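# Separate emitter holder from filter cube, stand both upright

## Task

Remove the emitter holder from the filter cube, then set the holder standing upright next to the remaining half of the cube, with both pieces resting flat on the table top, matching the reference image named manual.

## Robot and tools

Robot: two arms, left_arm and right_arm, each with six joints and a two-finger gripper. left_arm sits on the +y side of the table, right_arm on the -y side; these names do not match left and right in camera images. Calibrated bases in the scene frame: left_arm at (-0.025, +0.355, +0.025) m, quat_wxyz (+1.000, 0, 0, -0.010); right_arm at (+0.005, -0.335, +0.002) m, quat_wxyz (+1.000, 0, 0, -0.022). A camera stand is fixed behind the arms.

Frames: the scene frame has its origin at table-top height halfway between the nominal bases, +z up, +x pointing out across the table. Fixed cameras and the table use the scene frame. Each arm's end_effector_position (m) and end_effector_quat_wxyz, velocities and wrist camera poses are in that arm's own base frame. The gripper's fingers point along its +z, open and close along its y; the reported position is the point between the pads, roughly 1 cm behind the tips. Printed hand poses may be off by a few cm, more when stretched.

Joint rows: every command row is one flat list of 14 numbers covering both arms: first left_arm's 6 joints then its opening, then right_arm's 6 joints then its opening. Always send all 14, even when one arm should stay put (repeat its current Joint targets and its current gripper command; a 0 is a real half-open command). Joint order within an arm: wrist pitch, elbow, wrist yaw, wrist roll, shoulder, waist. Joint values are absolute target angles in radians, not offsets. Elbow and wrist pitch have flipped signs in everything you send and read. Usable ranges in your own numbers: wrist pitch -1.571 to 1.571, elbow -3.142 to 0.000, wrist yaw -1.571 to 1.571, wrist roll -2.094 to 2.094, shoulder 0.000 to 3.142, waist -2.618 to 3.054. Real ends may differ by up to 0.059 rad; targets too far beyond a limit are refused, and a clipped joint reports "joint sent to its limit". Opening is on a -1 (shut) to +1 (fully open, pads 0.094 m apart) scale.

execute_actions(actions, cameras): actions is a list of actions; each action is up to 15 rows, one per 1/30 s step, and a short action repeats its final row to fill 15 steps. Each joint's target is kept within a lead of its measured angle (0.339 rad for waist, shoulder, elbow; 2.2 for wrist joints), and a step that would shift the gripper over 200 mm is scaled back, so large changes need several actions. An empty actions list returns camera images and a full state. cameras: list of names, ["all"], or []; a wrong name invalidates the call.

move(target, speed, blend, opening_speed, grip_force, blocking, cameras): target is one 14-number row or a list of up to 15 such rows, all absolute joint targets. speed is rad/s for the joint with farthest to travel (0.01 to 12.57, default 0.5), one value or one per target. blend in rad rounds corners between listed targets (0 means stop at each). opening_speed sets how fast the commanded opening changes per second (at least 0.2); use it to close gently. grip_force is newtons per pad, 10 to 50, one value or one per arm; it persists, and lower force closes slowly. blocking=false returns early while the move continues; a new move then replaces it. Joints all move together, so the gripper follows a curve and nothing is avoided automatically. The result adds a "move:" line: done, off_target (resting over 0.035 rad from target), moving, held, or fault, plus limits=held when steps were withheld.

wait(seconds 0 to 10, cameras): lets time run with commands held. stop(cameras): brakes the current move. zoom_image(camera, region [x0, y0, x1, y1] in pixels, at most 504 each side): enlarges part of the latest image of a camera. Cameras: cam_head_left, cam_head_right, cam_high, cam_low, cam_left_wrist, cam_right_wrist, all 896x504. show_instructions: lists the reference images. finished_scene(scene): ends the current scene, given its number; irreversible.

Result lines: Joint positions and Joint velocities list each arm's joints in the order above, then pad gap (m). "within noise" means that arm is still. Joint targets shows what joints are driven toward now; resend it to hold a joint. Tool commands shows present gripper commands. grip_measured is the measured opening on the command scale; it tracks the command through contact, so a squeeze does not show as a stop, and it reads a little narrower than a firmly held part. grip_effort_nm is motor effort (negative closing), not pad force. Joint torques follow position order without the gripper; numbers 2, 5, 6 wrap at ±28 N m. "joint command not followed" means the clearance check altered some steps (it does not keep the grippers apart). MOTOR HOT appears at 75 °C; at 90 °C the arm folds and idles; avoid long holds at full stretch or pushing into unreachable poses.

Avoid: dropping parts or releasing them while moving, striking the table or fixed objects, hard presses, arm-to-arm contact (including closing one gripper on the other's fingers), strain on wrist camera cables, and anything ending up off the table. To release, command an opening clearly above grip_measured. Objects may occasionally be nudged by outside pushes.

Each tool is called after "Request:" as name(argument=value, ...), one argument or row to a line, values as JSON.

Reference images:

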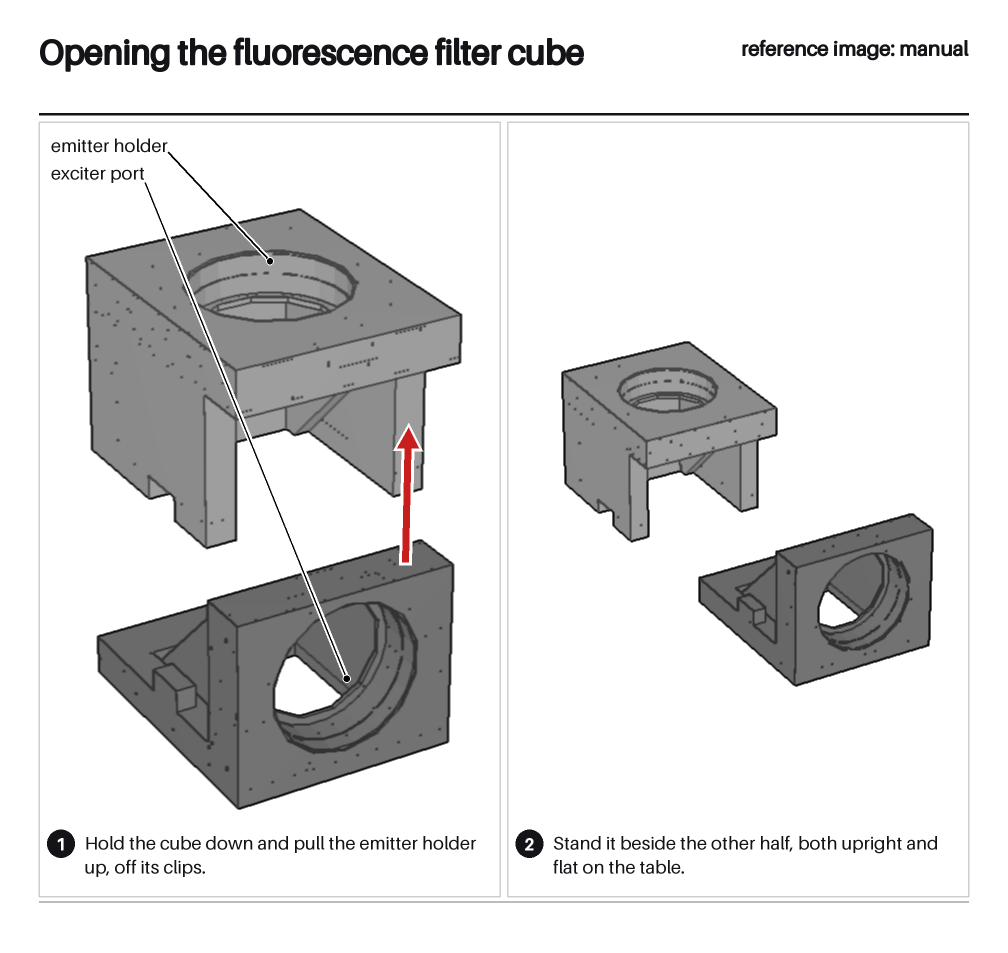

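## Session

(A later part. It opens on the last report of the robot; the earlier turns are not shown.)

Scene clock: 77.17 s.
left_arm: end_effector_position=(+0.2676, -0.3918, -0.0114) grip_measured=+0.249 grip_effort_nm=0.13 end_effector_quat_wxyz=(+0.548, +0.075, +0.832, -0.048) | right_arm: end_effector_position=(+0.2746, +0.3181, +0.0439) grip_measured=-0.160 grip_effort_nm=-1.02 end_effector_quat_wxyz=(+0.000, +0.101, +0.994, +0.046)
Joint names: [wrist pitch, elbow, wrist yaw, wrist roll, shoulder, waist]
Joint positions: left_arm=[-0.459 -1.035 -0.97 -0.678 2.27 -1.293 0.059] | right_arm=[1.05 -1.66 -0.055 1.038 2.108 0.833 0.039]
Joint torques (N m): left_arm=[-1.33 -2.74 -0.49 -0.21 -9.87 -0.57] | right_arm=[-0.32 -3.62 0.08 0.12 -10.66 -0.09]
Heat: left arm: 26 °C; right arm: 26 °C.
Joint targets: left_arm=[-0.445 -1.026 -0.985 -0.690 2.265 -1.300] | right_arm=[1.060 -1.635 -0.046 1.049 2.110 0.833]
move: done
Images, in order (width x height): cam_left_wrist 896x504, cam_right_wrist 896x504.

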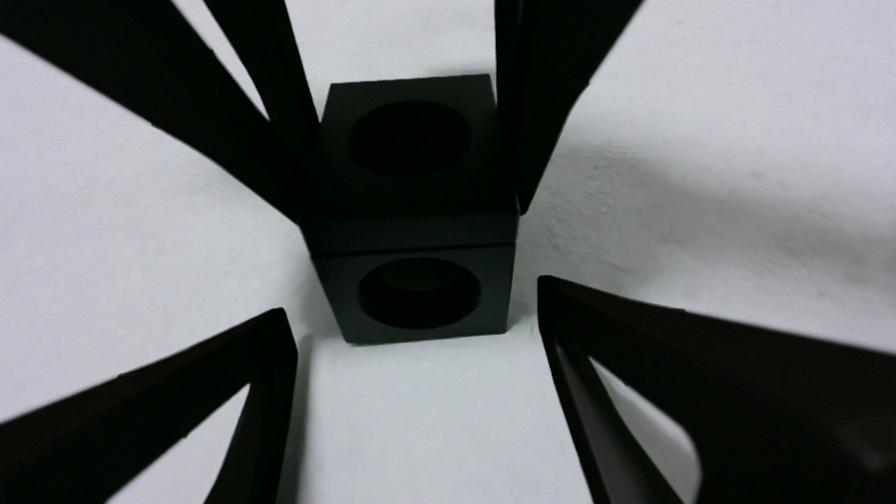

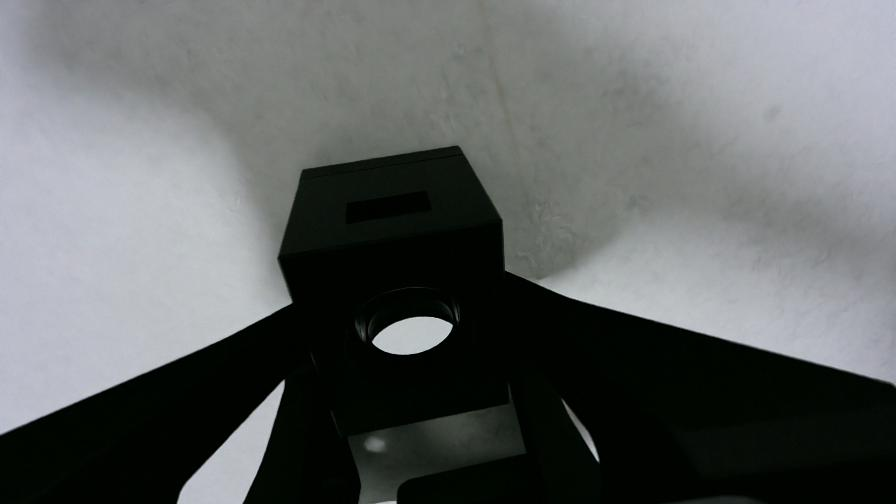

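Request:
move(
  target=[
    [-0.445,-1.026,-0.985,-0.69,2.265,-1.3,-0.35,1.06,-1.635,-0.046,1.049,2.11,0.833,-0.3],
    [-0.25,-1.026,-0.985,-0.69,2.285,-1.295,-0.35,1.10,-1.66,-0.046,1.049,2.105,0.833,-0.3],
    [-0.15,-1.026,-0.985,-0.69,2.285,-1.295,-0.35,1.203,-1.727,-0.03,1.05,2.0945,0.835,-0.3],
  ],
  speed=0.2,
  opening_speed=0.6,
  blend=[0,0.05,0],
  cameras=["cam_left_wrist","cam_right_wrist"],
)

Scene clock: 80.77 s.
left_arm: end_effector_position=(+0.2662, -0.3806, -0.0116) grip_measured=-0.201 grip_effort_nm=-0.98 end_effector_quat_wxyz=(+0.544, +0.080, +0.835, -0.009) | right_arm: end_effector_position=(+0.2724, +0.3261, +0.0502) grip_measured=-0.160 grip_effort_nm=-1.02 end_effector_quat_wxyz=(-0.005, +0.092, +0.994, +0.058)
Joint names: [wrist pitch, elbow, wrist yaw, wrist roll, shoulder, waist]
Joint positions: left_arm=[-0.331 -1.054 -1.008 -0.71 2.257 -1.297 0.038] | right_arm=[1.06 -1.684 -0.076 1.028 2.108 0.84 0.039]
Joint torques (N m): left_arm=[0.5 -1.48 -0.15 0.2 -7.51 0.21] | right_arm=[0.95 -10.28 0.52 0.23 -11.95 -0.49]
Heat: left arm: 26 °C; right arm: 26 °C.
Joint targets: left_arm=[-0.150 -1.026 -0.985 -0.690 2.285 -1.295] | right_arm=[1.203 -1.727 -0.030 1.050 2.095 0.835]
move: off_target (left_arm, right_arm); left_arm: the wrist pitch is farthest, 0.181 rad from its target; right_arm: the wrist pitch is farthest, 0.143 rad from its target
Images, in order (width x height): cam_left_wrist 896x504, cam_right_wrist 896x504.

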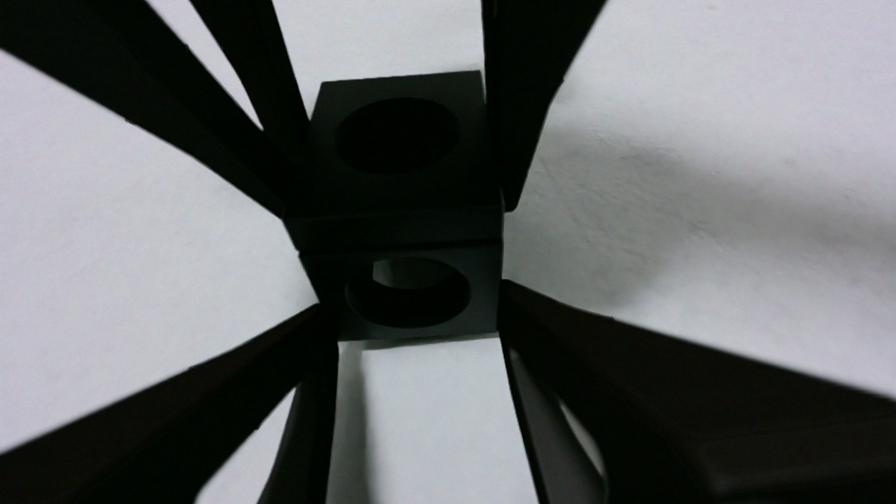

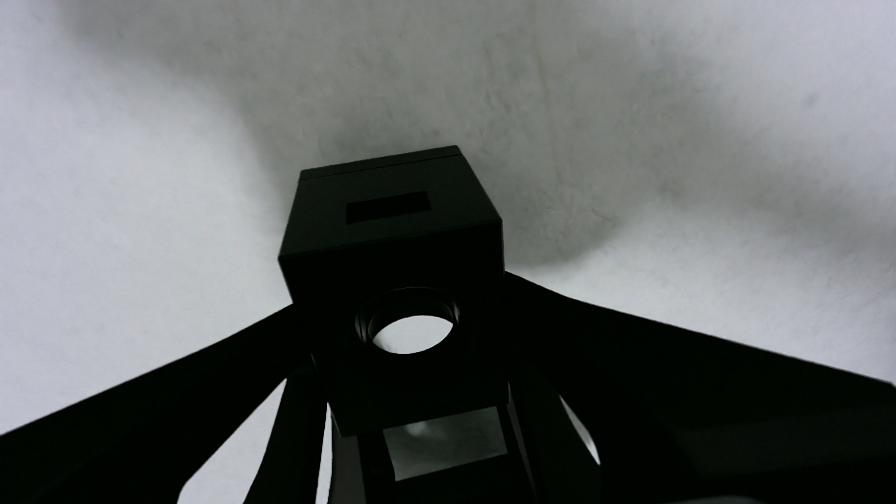

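Request:
move(
  target=[
    [-0.4,-1.04,-0.99,-0.7,2.265,-1.297,-0.35,1.107,-1.675,0,1.05,2.139,0.838,-0.3],
    [-0.43,-1.035,-0.985,-0.7,2.265,-1.297,0.25,1.107,-1.675,0,1.05,2.139,0.838,-0.3],
  ],
  speed=0.2,
  opening_speed=1,
  cameras=["cam_left_wrist","cam_right_wrist"],
)

Scene clock: 86.67 s.
left_arm: end_effector_position=(+0.2657, -0.3928, -0.0086) grip_measured=+0.248 grip_effort_nm=0.13 end_effector_quat_wxyz=(+0.544, +0.072, +0.835, -0.048) | right_arm: end_effector_position=(+0.2772, +0.3151, +0.0439) grip_measured=-0.160 grip_effort_nm=-1.02 end_effector_quat_wxyz=(+0.010, +0.101, +0.994, +0.028)
Joint names: [wrist pitch, elbow, wrist yaw, wrist roll, shoulder, waist]
Joint positions: left_arm=[-0.416 -1.045 -0.969 -0.702 2.257 -1.297 0.059] | right_arm=[1.076 -1.684 -0.016 1.043 2.122 0.84 0.039]
Joint torques (N m): left_arm=[-1.62 -2.86 -0.51 -0.01 -8.94 0.1] | right_arm=[-0.09 -5.01 0.17 0.06 -9.59 -0.25]
Heat: left arm: 26 °C; right arm: 27 °C.
Joint targets: left_arm=[-0.430 -1.035 -0.985 -0.700 2.265 -1.297] | right_arm=[1.107 -1.675 0.000 1.050 2.139 0.838]
move: done
Images, in order (width x height): cam_left_wrist 896x504, cam_right_wrist 896x504.

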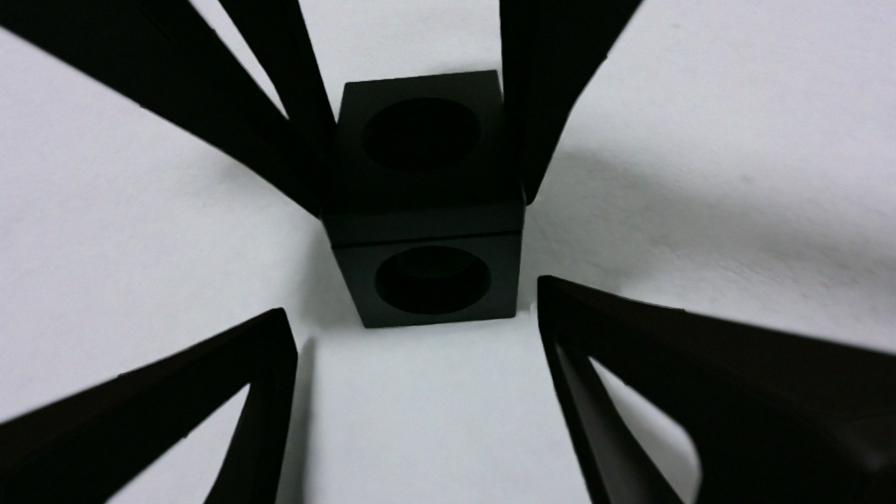

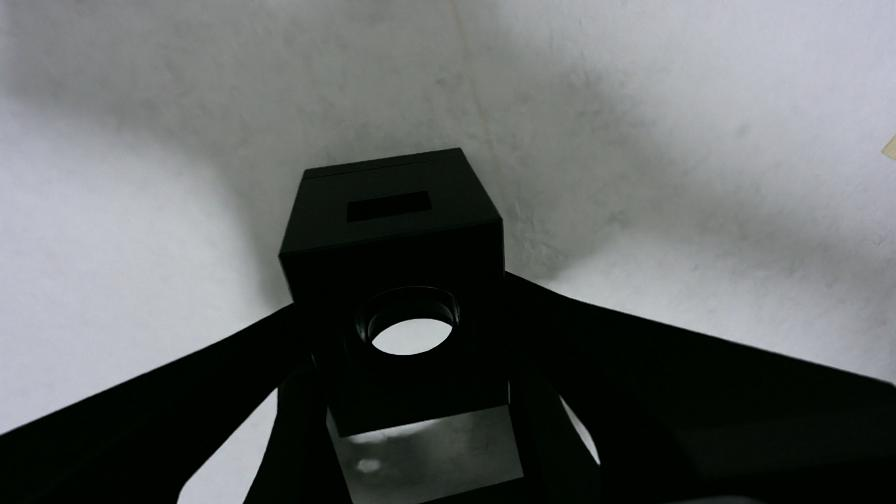

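Request:
move(
  target=[-0.583,-1.024,-0.889,-0.565,2.291,-1.253,0.35,1.107,-1.675,0,1.05,2.139,0.838,-0.3],
  speed=0.2,
  cameras=["cam_left_wrist","cam_right_wrist"],
)

Scene clock: 88.87 s.
left_arm: end_effector_position=(+0.2789, -0.4066, -0.0028) grip_measured=+0.348 grip_effort_nm=0.13 end_effector_quat_wxyz=(+0.548, +0.097, +0.827, -0.078) | right_arm: end_effector_position=(+0.2772, +0.3151, +0.0439) grip_measured=-0.160 grip_effort_nm=-1.02 end_effector_quat_wxyz=(+0.010, +0.101, +0.994, +0.028)
Joint names: [wrist pitch, elbow, wrist yaw, wrist roll, shoulder, waist]
Joint positions: left_arm=[-0.568 -1.035 -0.889 -0.568 2.266 -1.26 0.063] | right_arm=[1.076 -1.684 -0.016 1.043 2.122 0.84 0.039]
Joint torques (N m): left_arm=[-1.77 -2.81 -0.33 -0.02 -7.88 0.61] | right_arm=[-0.1 -5.04 0.16 0.05 -9.57 -0.27]
Heat: left arm: 26 °C; right arm: 26 °C.
Joint targets: left_arm=[-0.583 -1.024 -0.889 -0.565 2.291 -1.253] | right_arm=[1.107 -1.675 0.000 1.050 2.139 0.838]
move: done
Images, in order (width x height): cam_left_wrist 896x504, cam_right_wrist 896x504.

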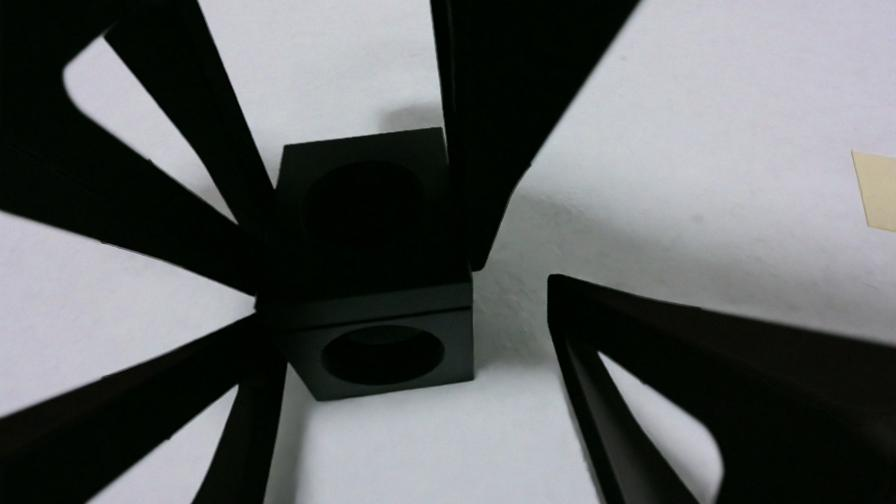

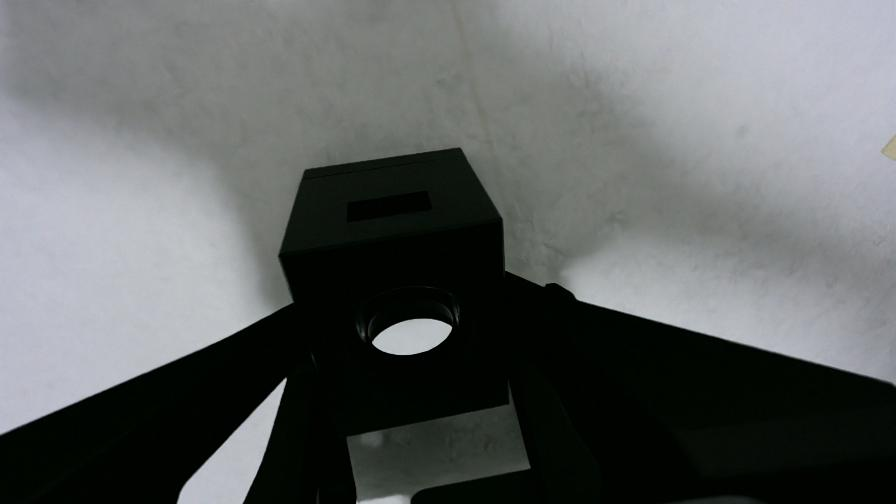

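Request:
move(
  target=[-0.633,-0.9905,-0.879,-0.55,2.299,-1.24,0.35,1.107,-1.675,0,1.05,2.139,0.838,-0.3],
  speed=0.2,
  cameras=["cam_left_wrist"],
)

Scene clock: 90.57 s.
left_arm: end_effector_position=(+0.2810, -0.3975, -0.0102) grip_measured=+0.348 grip_effort_nm=0.13 end_effector_quat_wxyz=(+0.547, +0.100, +0.828, -0.075) | right_arm: end_effector_position=(+0.2772, +0.3151, +0.0439) grip_measured=-0.160 grip_effort_nm=-1.02 end_effector_quat_wxyz=(+0.010, +0.101, +0.994, +0.028)
Joint names: [wrist pitch, elbow, wrist yaw, wrist roll, shoulder, waist]
Joint positions: left_arm=[-0.618 -0.999 -0.879 -0.553 2.274 -1.247 0.063] | right_arm=[1.076 -1.684 -0.016 1.043 2.122 0.84 0.039]
Joint torques (N m): left_arm=[-1.79 -2.82 -0.31 -0.02 -7.77 0.59] | right_arm=[-0.11 -5.04 0.16 0.08 -9.54 -0.23]
Heat: left arm: 26 °C; right arm: 26 °C.
Joint targets: left_arm=[-0.633 -0.990 -0.879 -0.550 2.299 -1.240] | right_arm=[1.107 -1.675 0.000 1.050 2.139 0.838]
move: done
Images, in order (width x height): cam_left_wrist 896x504.

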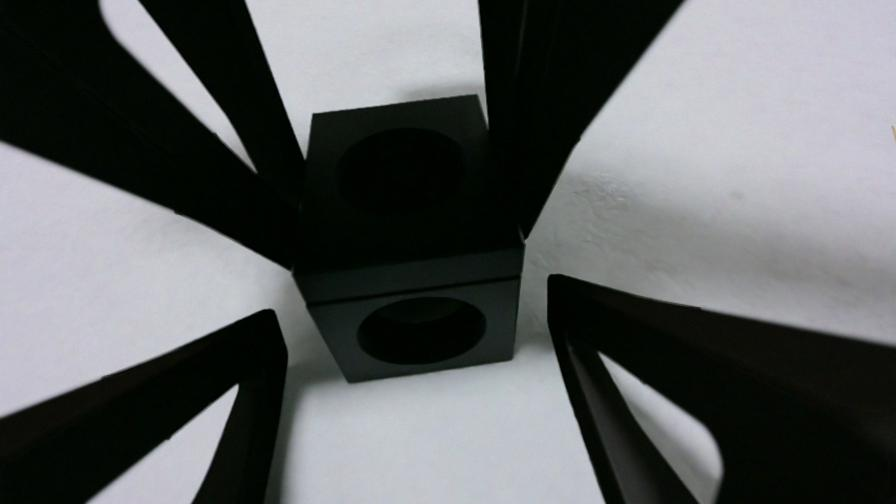

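Request:
move(
  target=[
    [-0.633,-0.9905,-0.879,-0.55,2.299,-1.24,-0.4,1.107,-1.675,0,1.05,2.139,0.838,-0.35],
    [-0.42,-0.965,-0.879,-0.55,2.34,-1.24,-0.4,1.16,-1.72,0,1.05,2.13,0.838,-0.35],
    [-0.28,-0.93,-0.879,-0.55,2.36,-1.24,-0.4,1.254,-1.797,0,1.05,2.115,0.838,-0.35],
  ],
  speed=0.2,
  opening_speed=0.6,
  blend=[0,0.05,0],
  cameras=["cam_left_wrist","cam_right_wrist"],
)

Scene clock: 94.93 s.
left_arm: end_effector_position=(+0.2811, -0.3814, -0.0174) grip_measured=-0.188 grip_effort_nm=-0.98 end_effector_quat_wxyz=(+0.546, +0.104, +0.831, -0.033) | right_arm: end_effector_position=(+0.2796, +0.3257, +0.0478) grip_measured=-0.160 grip_effort_nm=-1.02 end_effector_quat_wxyz=(+0.005, +0.086, +0.995, +0.038)
Joint names: [wrist pitch, elbow, wrist yaw, wrist roll, shoulder, waist]
Joint positions: left_arm=[-0.549 -0.993 -0.926 -0.559 2.275 -1.247 0.038] | right_arm=[1.094 -1.737 -0.037 1.018 2.147 0.844 0.039]
Joint torques (N m): left_arm=[1.24 1.43 0.15 0.08 -3.54 0.64] | right_arm=[1.15 -11.88 0.4 0.3 -13.89 -0.54]
Heat: left arm: 26 °C; right arm: 26 °C.
Joint targets: left_arm=[-0.280 -0.930 -0.879 -0.550 2.360 -1.240] | right_arm=[1.254 -1.797 0.000 1.050 2.115 0.838]
move: off_target (left_arm, right_arm); left_arm: the wrist pitch is farthest, 0.269 rad from its target; right_arm: the wrist pitch is farthest, 0.160 rad from its target
Images, in order (width x height): cam_left_wrist 896x504, cam_right_wrist 896x504.

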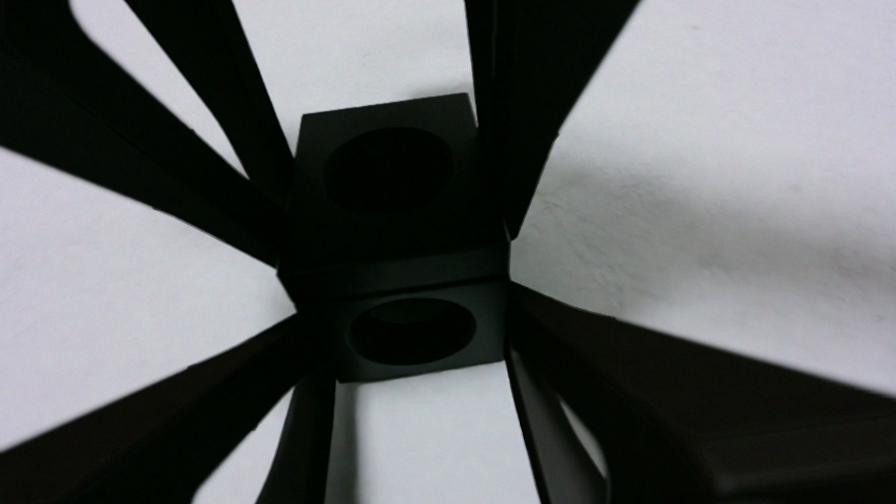

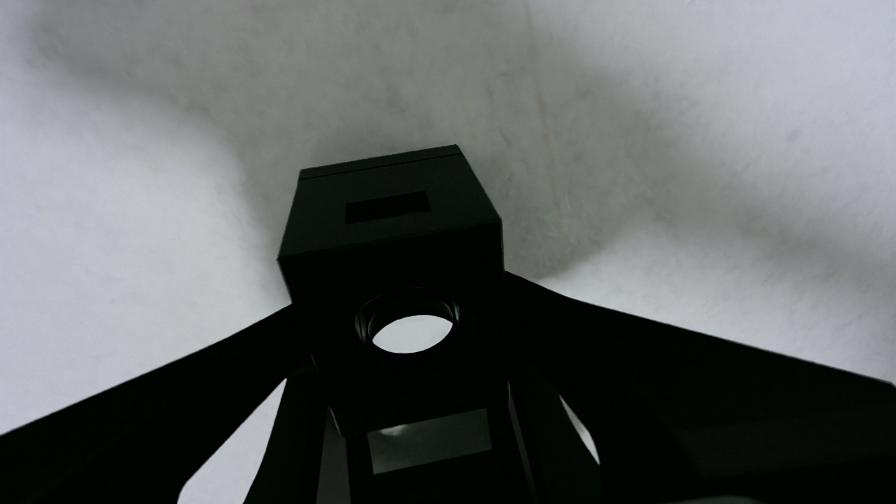

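Request:
move(
  target=[-0.2,-0.90,-0.879,-0.55,2.39,-1.25,-0.4,1.40,-1.86,0,1.05,2.09,0.832,-0.35],
  speed=0.15,
  cameras=["cam_left_wrist","cam_right_wrist"],
)

Scene clock: 96.67 s.
left_arm: end_effector_position=(+0.2775, -0.3798, -0.0121) grip_measured=-0.188 grip_effort_nm=-0.98 end_effector_quat_wxyz=(+0.557, +0.096, +0.825, -0.027) | right_arm: end_effector_position=(+0.2763, +0.3257, +0.0579) grip_measured=-0.160 grip_effort_nm=-1.02 end_effector_quat_wxyz=(-0.006, +0.078, +0.996, +0.035)
Joint names: [wrist pitch, elbow, wrist yaw, wrist roll, shoulder, waist]
Joint positions: left_arm=[-0.547 -0.991 -0.969 -0.57 2.27 -1.264 0.038] | right_arm=[1.156 -1.785 -0.051 1.001 2.151 0.844 0.039]
Joint torques (N m): left_arm=[2.08 3.66 0.58 0.22 -1.11 1.07] | right_arm=[1.98 -13.35 0.54 0.47 -16.47 -1.06]
Heat: left arm: 26 °C; right arm: 26 °C.
Joint targets: left_arm=[-0.200 -0.900 -0.879 -0.550 2.390 -1.250] | right_arm=[1.400 -1.860 0.000 1.050 2.090 0.832]
move: off_target (left_arm, right_arm); left_arm: the wrist pitch is farthest, 0.347 rad from its target; right_arm: the wrist pitch is farthest, 0.244 rad from its target
Images, in order (width x height): cam_left_wrist 896x504, cam_right_wrist 896x504.

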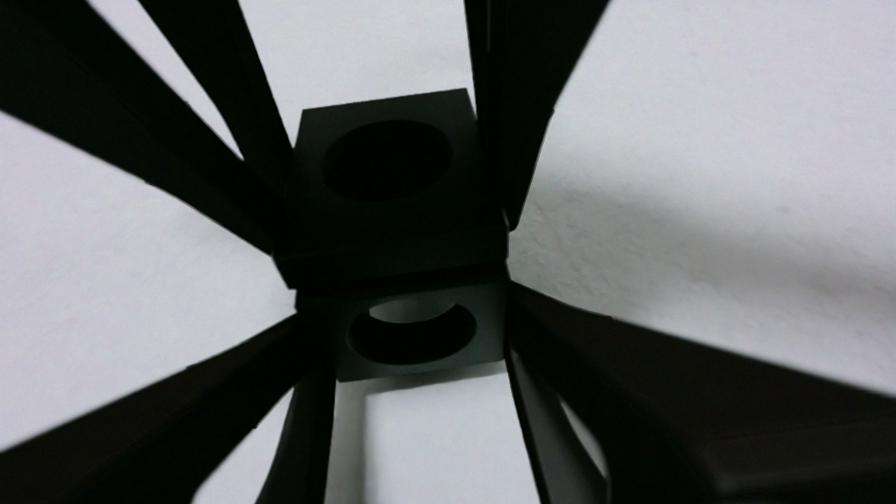

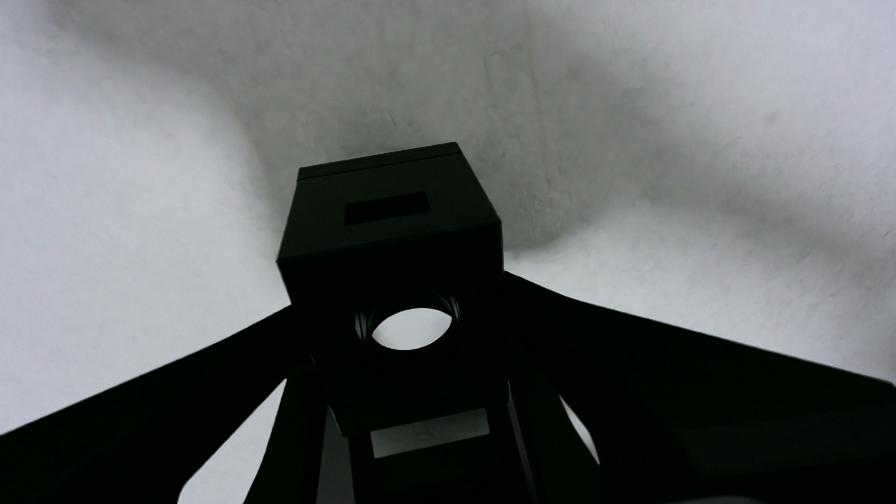

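Request:
move(
  target=[-0.25,-0.92,-0.879,-0.55,2.37,-1.25,-0.4,1.46,-1.89,0,1.05,2.08,0.832,-0.35],
  speed=0.1,
  cameras=["cam_left_wrist","cam_right_wrist"],
)

Scene clock: 98.27 s.
left_arm: end_effector_position=(+0.2745, -0.3786, -0.0176) grip_measured=-0.188 grip_effort_nm=-0.98 end_effector_quat_wxyz=(+0.548, +0.107, +0.829, -0.024) | right_arm: end_effector_position=(+0.2543, +0.2885, +0.0932) grip_measured=-0.160 grip_effort_nm=-1.02 end_effector_quat_wxyz=(-0.034, +0.100, +0.994, -0.035)
Joint names: [wrist pitch, elbow, wrist yaw, wrist roll, shoulder, waist]
Joint positions: left_arm=[-0.528 -0.985 -0.952 -0.572 2.27 -1.265 0.038] | right_arm=[1.42 -1.868 -0.014 1.038 2.115 0.839 0.039]
Joint torques (N m): left_arm=[1.37 1.58 0.41 0.22 -2.47 1.24] | right_arm=[0.27 -7.97 0.16 0.12 -13.72 -0.65]
Heat: left arm: 27 °C; right arm: 27 °C.
Joint targets: left_arm=[-0.250 -0.920 -0.879 -0.550 2.370 -1.250] | right_arm=[1.460 -1.890 0.000 1.050 2.080 0.832]
move: off_target (left_arm, right_arm); left_arm: the wrist pitch is farthest, 0.278 rad from its target; right_arm: the wrist pitch is farthest, 0.040 rad from its target
Images, in order (width x height): cam_left_wrist 896x504, cam_right_wrist 896x504.

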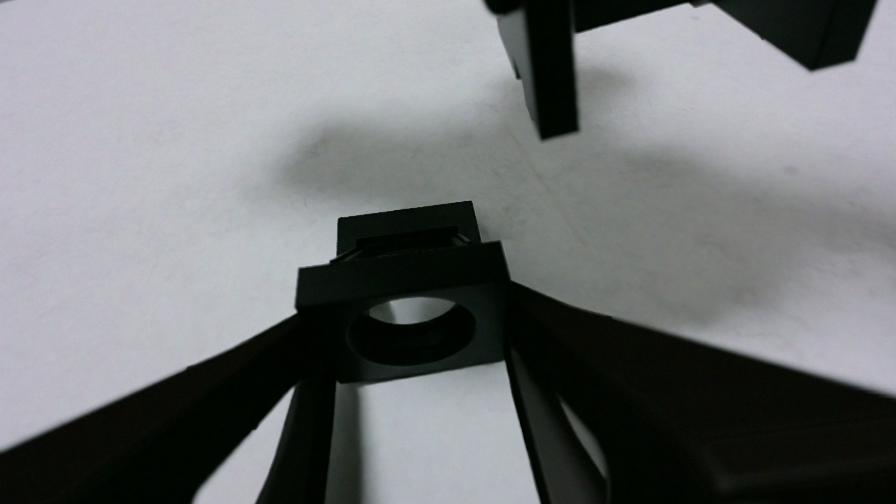

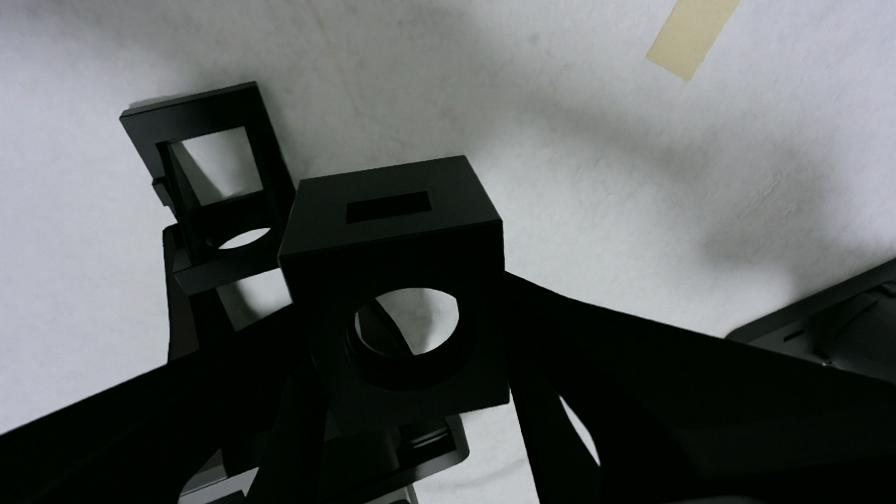

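Request:
move(
  target=[
    [-0.50,-0.985,-0.952,-0.572,2.27,-1.265,-0.4,1.2744,-1.7414,0,0.9,2.038,0.72,-0.35],
    [-0.515,-0.98,-0.952,-0.572,2.27,-1.265,-0.4,1.2744,-1.7414,0,0.82,2.038,0.62,-0.35],
  ],
  speed=0.3,
  blend=0.05,
  cameras=["all"],
)

Scene clock: 100.80 s.
left_arm: end_effector_position=(+0.2763, -0.3827, -0.0111) grip_measured=-0.188 grip_effort_nm=-0.98 end_effector_quat_wxyz=(+0.557, +0.094, +0.824, -0.036) | right_arm: end_effector_position=(+0.3198, +0.2301, +0.0725) grip_measured=-0.161 grip_effort_nm=-1.02 end_effector_quat_wxyz=(-0.014, +0.103, +0.995, -0.007)
Joint names: [wrist pitch, elbow, wrist yaw, wrist roll, shoulder, waist]
Joint positions: left_arm=[-0.559 -0.99 -0.963 -0.574 2.27 -1.267 0.038] | right_arm=[1.262 -1.75 -0.008 0.823 2.09 0.617 0.039]
Joint torques (N m): left_arm=[-1.07 -2.48 -0.22 0.01 -9.35 0.18] | right_arm=[-0.1 -5.03 0.09 -0.05 -15.05 0.2]
Heat: left arm: 26 °C; right arm: 27 °C.
Joint targets: left_arm=[-0.515 -0.980 -0.952 -0.572 2.270 -1.265] | right_arm=[1.275 -1.742 0.000 0.820 2.038 0.620]
move: off_target (left_arm, right_arm); left_arm: the wrist pitch is farthest, 0.044 rad from its target; right_arm: the shoulder is farthest, 0.052 rad from its target

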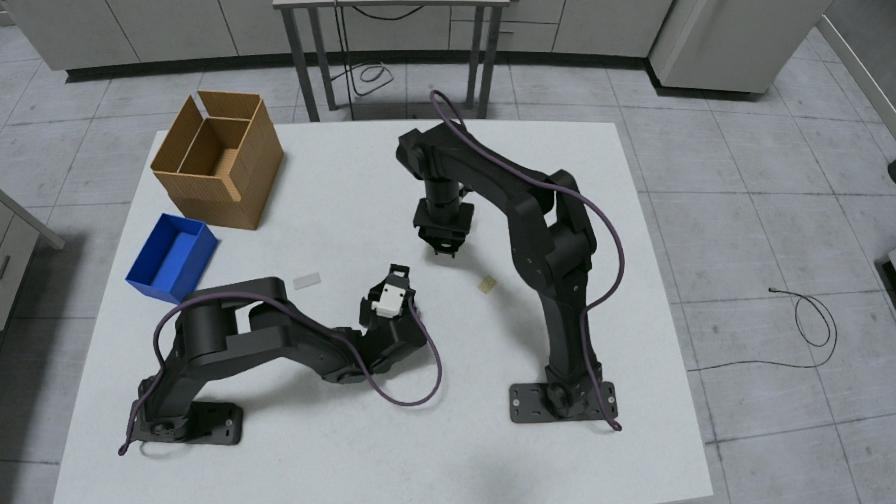

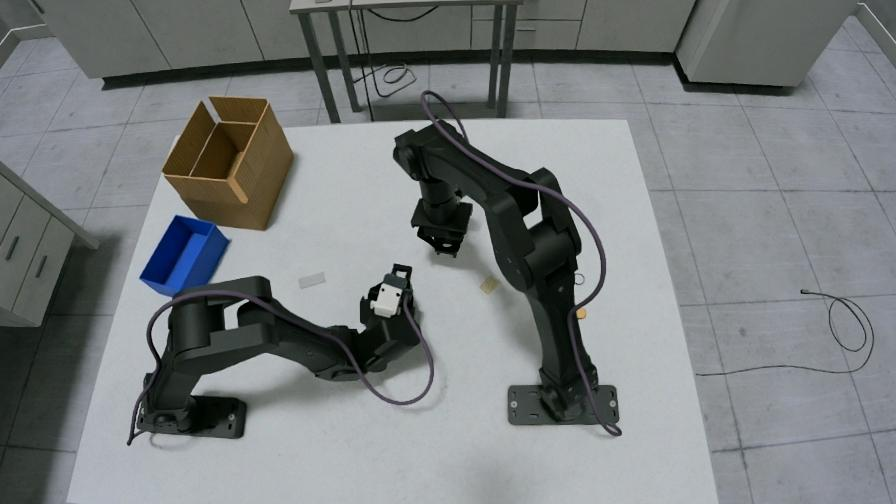

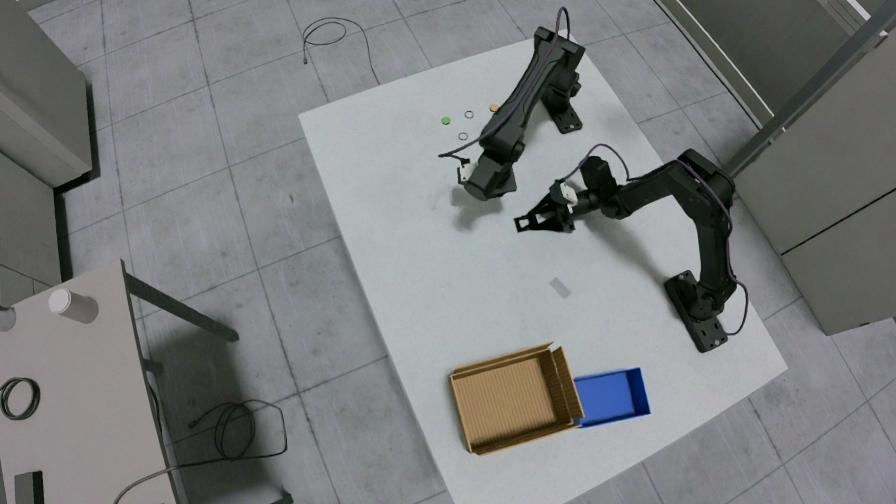

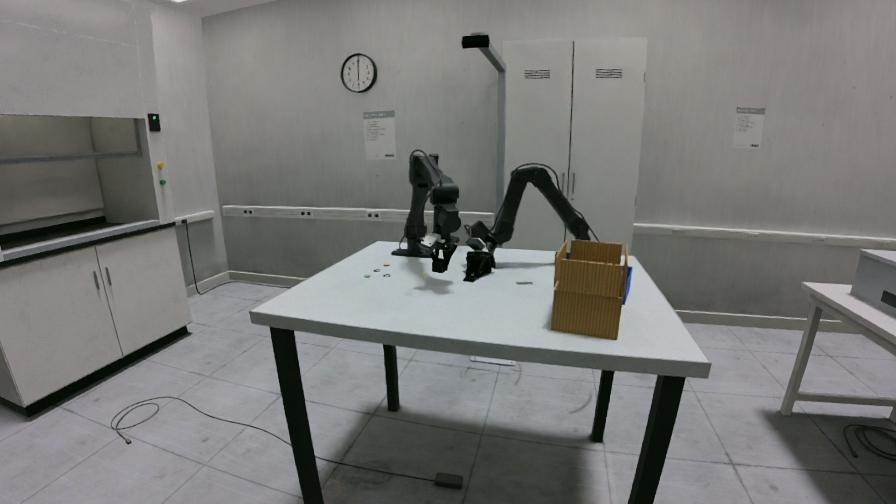

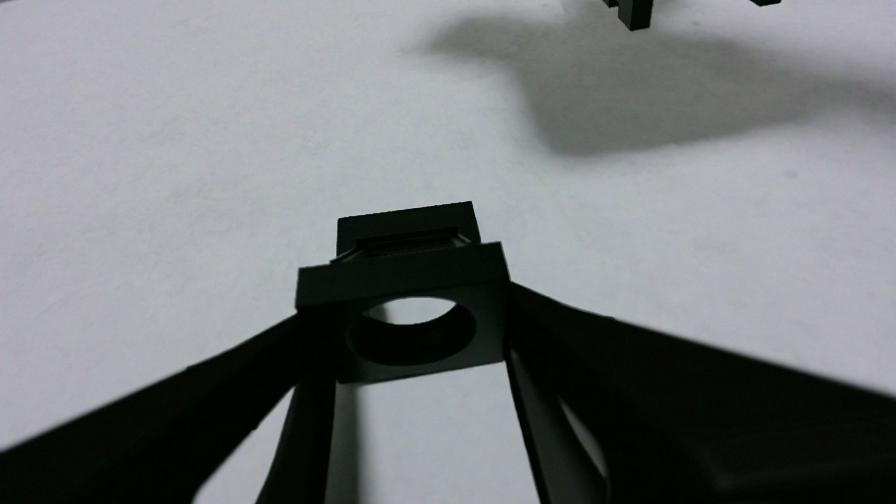

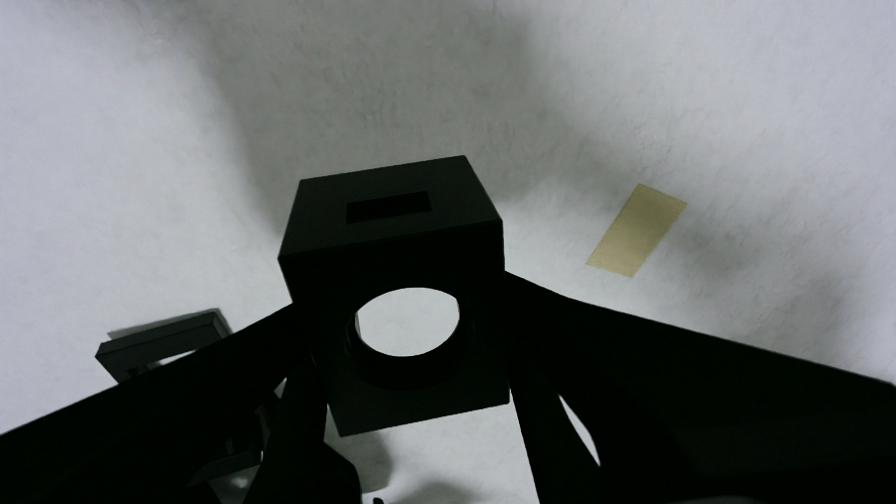

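Request:
move(
  target=[-0.45,-0.975,-0.952,-0.572,2.285,-1.265,-0.4,1.107,-1.597,0,0.82,2.06,0.62,-0.35],
  speed=0.15,
  cameras=["cam_left_wrist","cam_right_wrist","cam_low"],
)

Request:
zoom_image(
  camera="cam_low",
  region=[410, 230, 510, 300],
)

Scene clock: 103.03 s.
left_arm: end_effector_position=(+0.2762, -0.3823, -0.0116) grip_measured=-0.188 grip_effort_nm=-0.98 end_effector_quat_wxyz=(+0.557, +0.095, +0.825, -0.034) | right_arm: end_effector_position=(+0.3193, +0.2297, +0.0371) grip_measured=-0.161 grip_effort_nm=-1.02 end_effector_quat_wxyz=(-0.005, +0.103, +0.995, +0.001)
Joint names: [wrist pitch, elbow, wrist yaw, wrist roll, shoulder, waist]
Joint positions: left_arm=[-0.555 -0.99 -0.963 -0.574 2.27 -1.267 0.038] | right_arm=[1.096 -1.605 -0.008 0.823 2.087 0.617 0.039]
Joint torques (N m): left_arm=[-0.47 -2.11 -0.2 -0.01 -8.31 0.14] | right_arm=[-0.15 -5.04 0.07 -0.04 -12.78 0.17]
Heat: left arm: 26 °C; right arm: 27 °C.
Joint targets: left_arm=[-0.450 -0.975 -0.952 -0.572 2.285 -1.265] | right_arm=[1.107 -1.597 0.000 0.820 2.060 0.620]
move: off_target (left_arm); left_arm: the wrist pitch is farthest, 0.105 rad from its target
Images, in order (width x height): cam_low 896x504, cam_left_wrist 896x504, cam_right_wrist 896x504.

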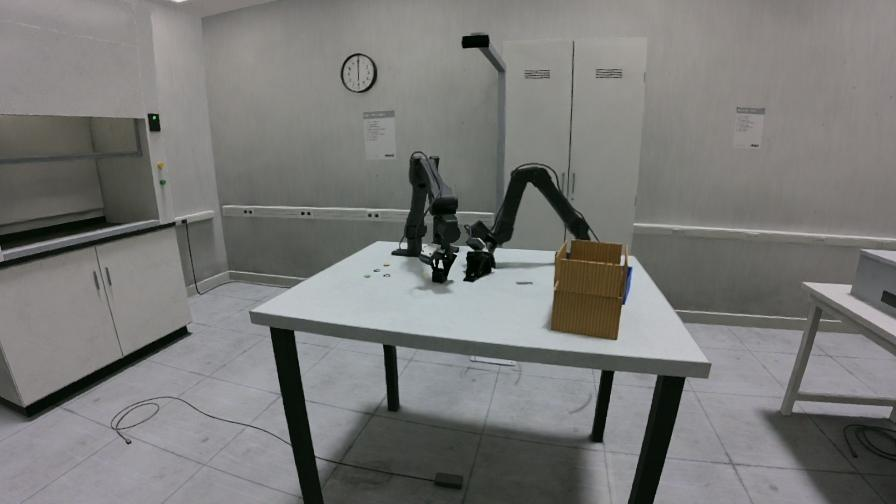

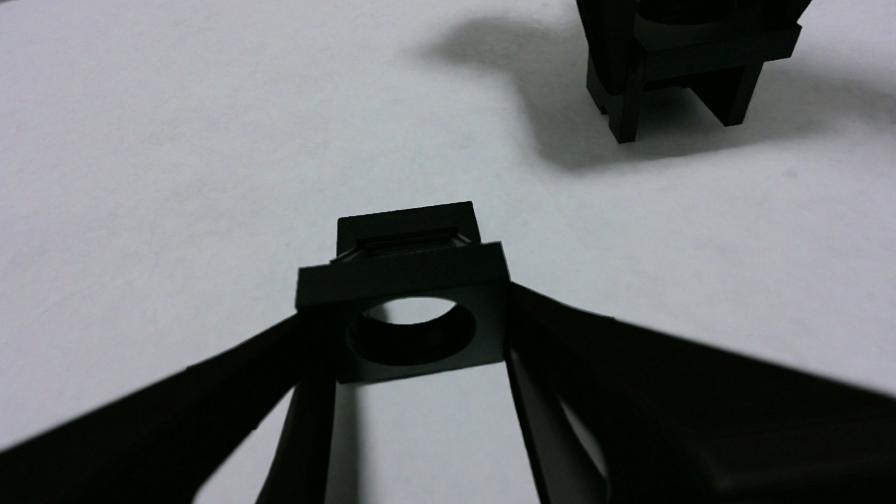

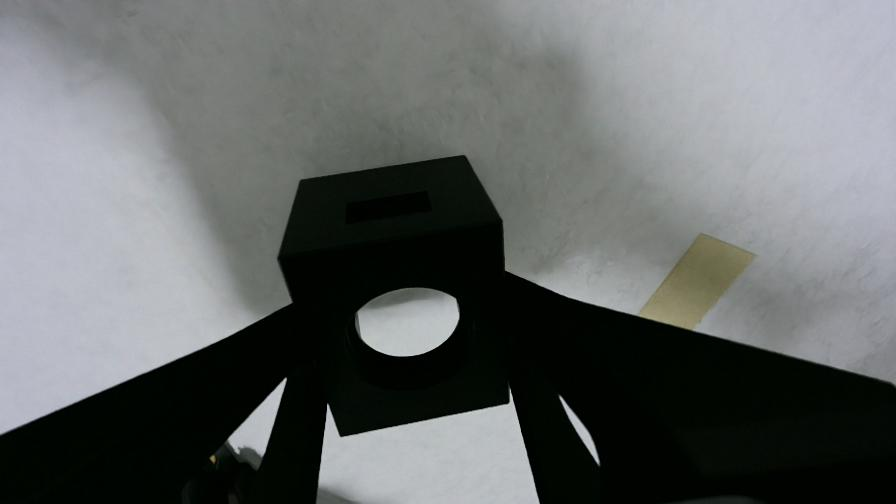

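Scaled by 5.040 from the camera's 896x504 image, which has a finer 1280x720 frame.

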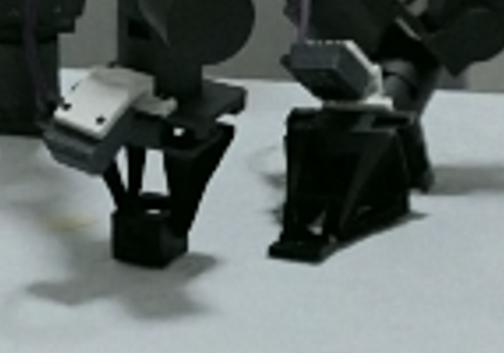

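Request:
move(
  target=[-0.45,-0.975,-0.952,-0.572,2.285,-1.265,-0.4,1.08,-1.567,0,0.82,2.063,0.62,-0.35],
  speed=0.06,
  cameras=["cam_left_wrist","cam_low"],
)

Request:
zoom_image(
  camera="cam_left_wrist",
  region=[540, 0, 860, 200],
)

Request:
zoom_image(
  camera="cam_low",
  region=[410, 240, 510, 300],
)

Scene clock: 104.53 s.
left_arm: end_effector_position=(+0.2762, -0.3823, -0.0116) grip_measured=-0.188 grip_effort_nm=-0.98 end_effector_quat_wxyz=(+0.557, +0.095, +0.825, -0.034) | right_arm: end_effector_position=(+0.3180, +0.2288, +0.0337) grip_measured=-0.161 grip_effort_nm=-1.02 end_effector_quat_wxyz=(-0.005, +0.103, +0.995, +0.001)
Joint names: [wrist pitch, elbow, wrist yaw, wrist roll, shoulder, waist]
Joint positions: left_arm=[-0.555 -0.99 -0.963 -0.574 2.27 -1.267 0.038] | right_arm=[1.08 -1.587 -0.008 0.823 2.085 0.617 0.039]
Joint torques (N m): left_arm=[-0.46 -2.17 -0.22 0 -8.32 0.17] | right_arm=[-0.25 -3.86 0.08 -0.04 -12.26 0.17]
Heat: left arm: 26 °C; right arm: 27 °C.
Joint targets: left_arm=[-0.450 -0.975 -0.952 -0.572 2.285 -1.265] | right_arm=[1.080 -1.567 0.000 0.820 2.063 0.620]
move: off_target (left_arm); left_arm: the wrist pitch is farthest, 0.105 rad from its target
Images, in order (width x height): cam_low 896x504, cam_left_wrist 896x504.

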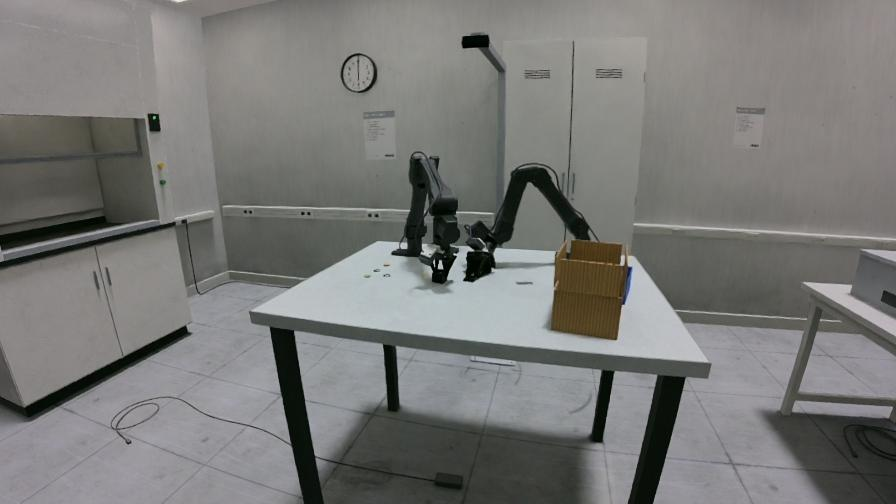

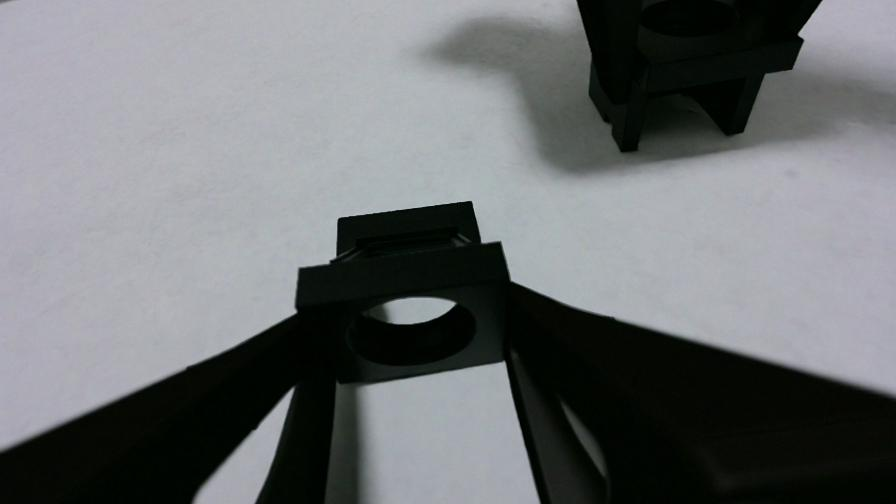

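Scaled by 1.575 from the camera's 896x504 image, which has a finer 1280x720 frame.

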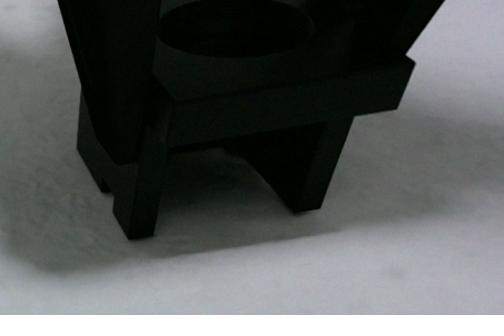

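Scaled by 5.040 from the camera's 896x504 image, which has a finer 1280x720 frame.

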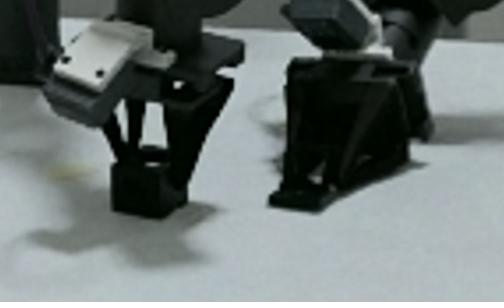

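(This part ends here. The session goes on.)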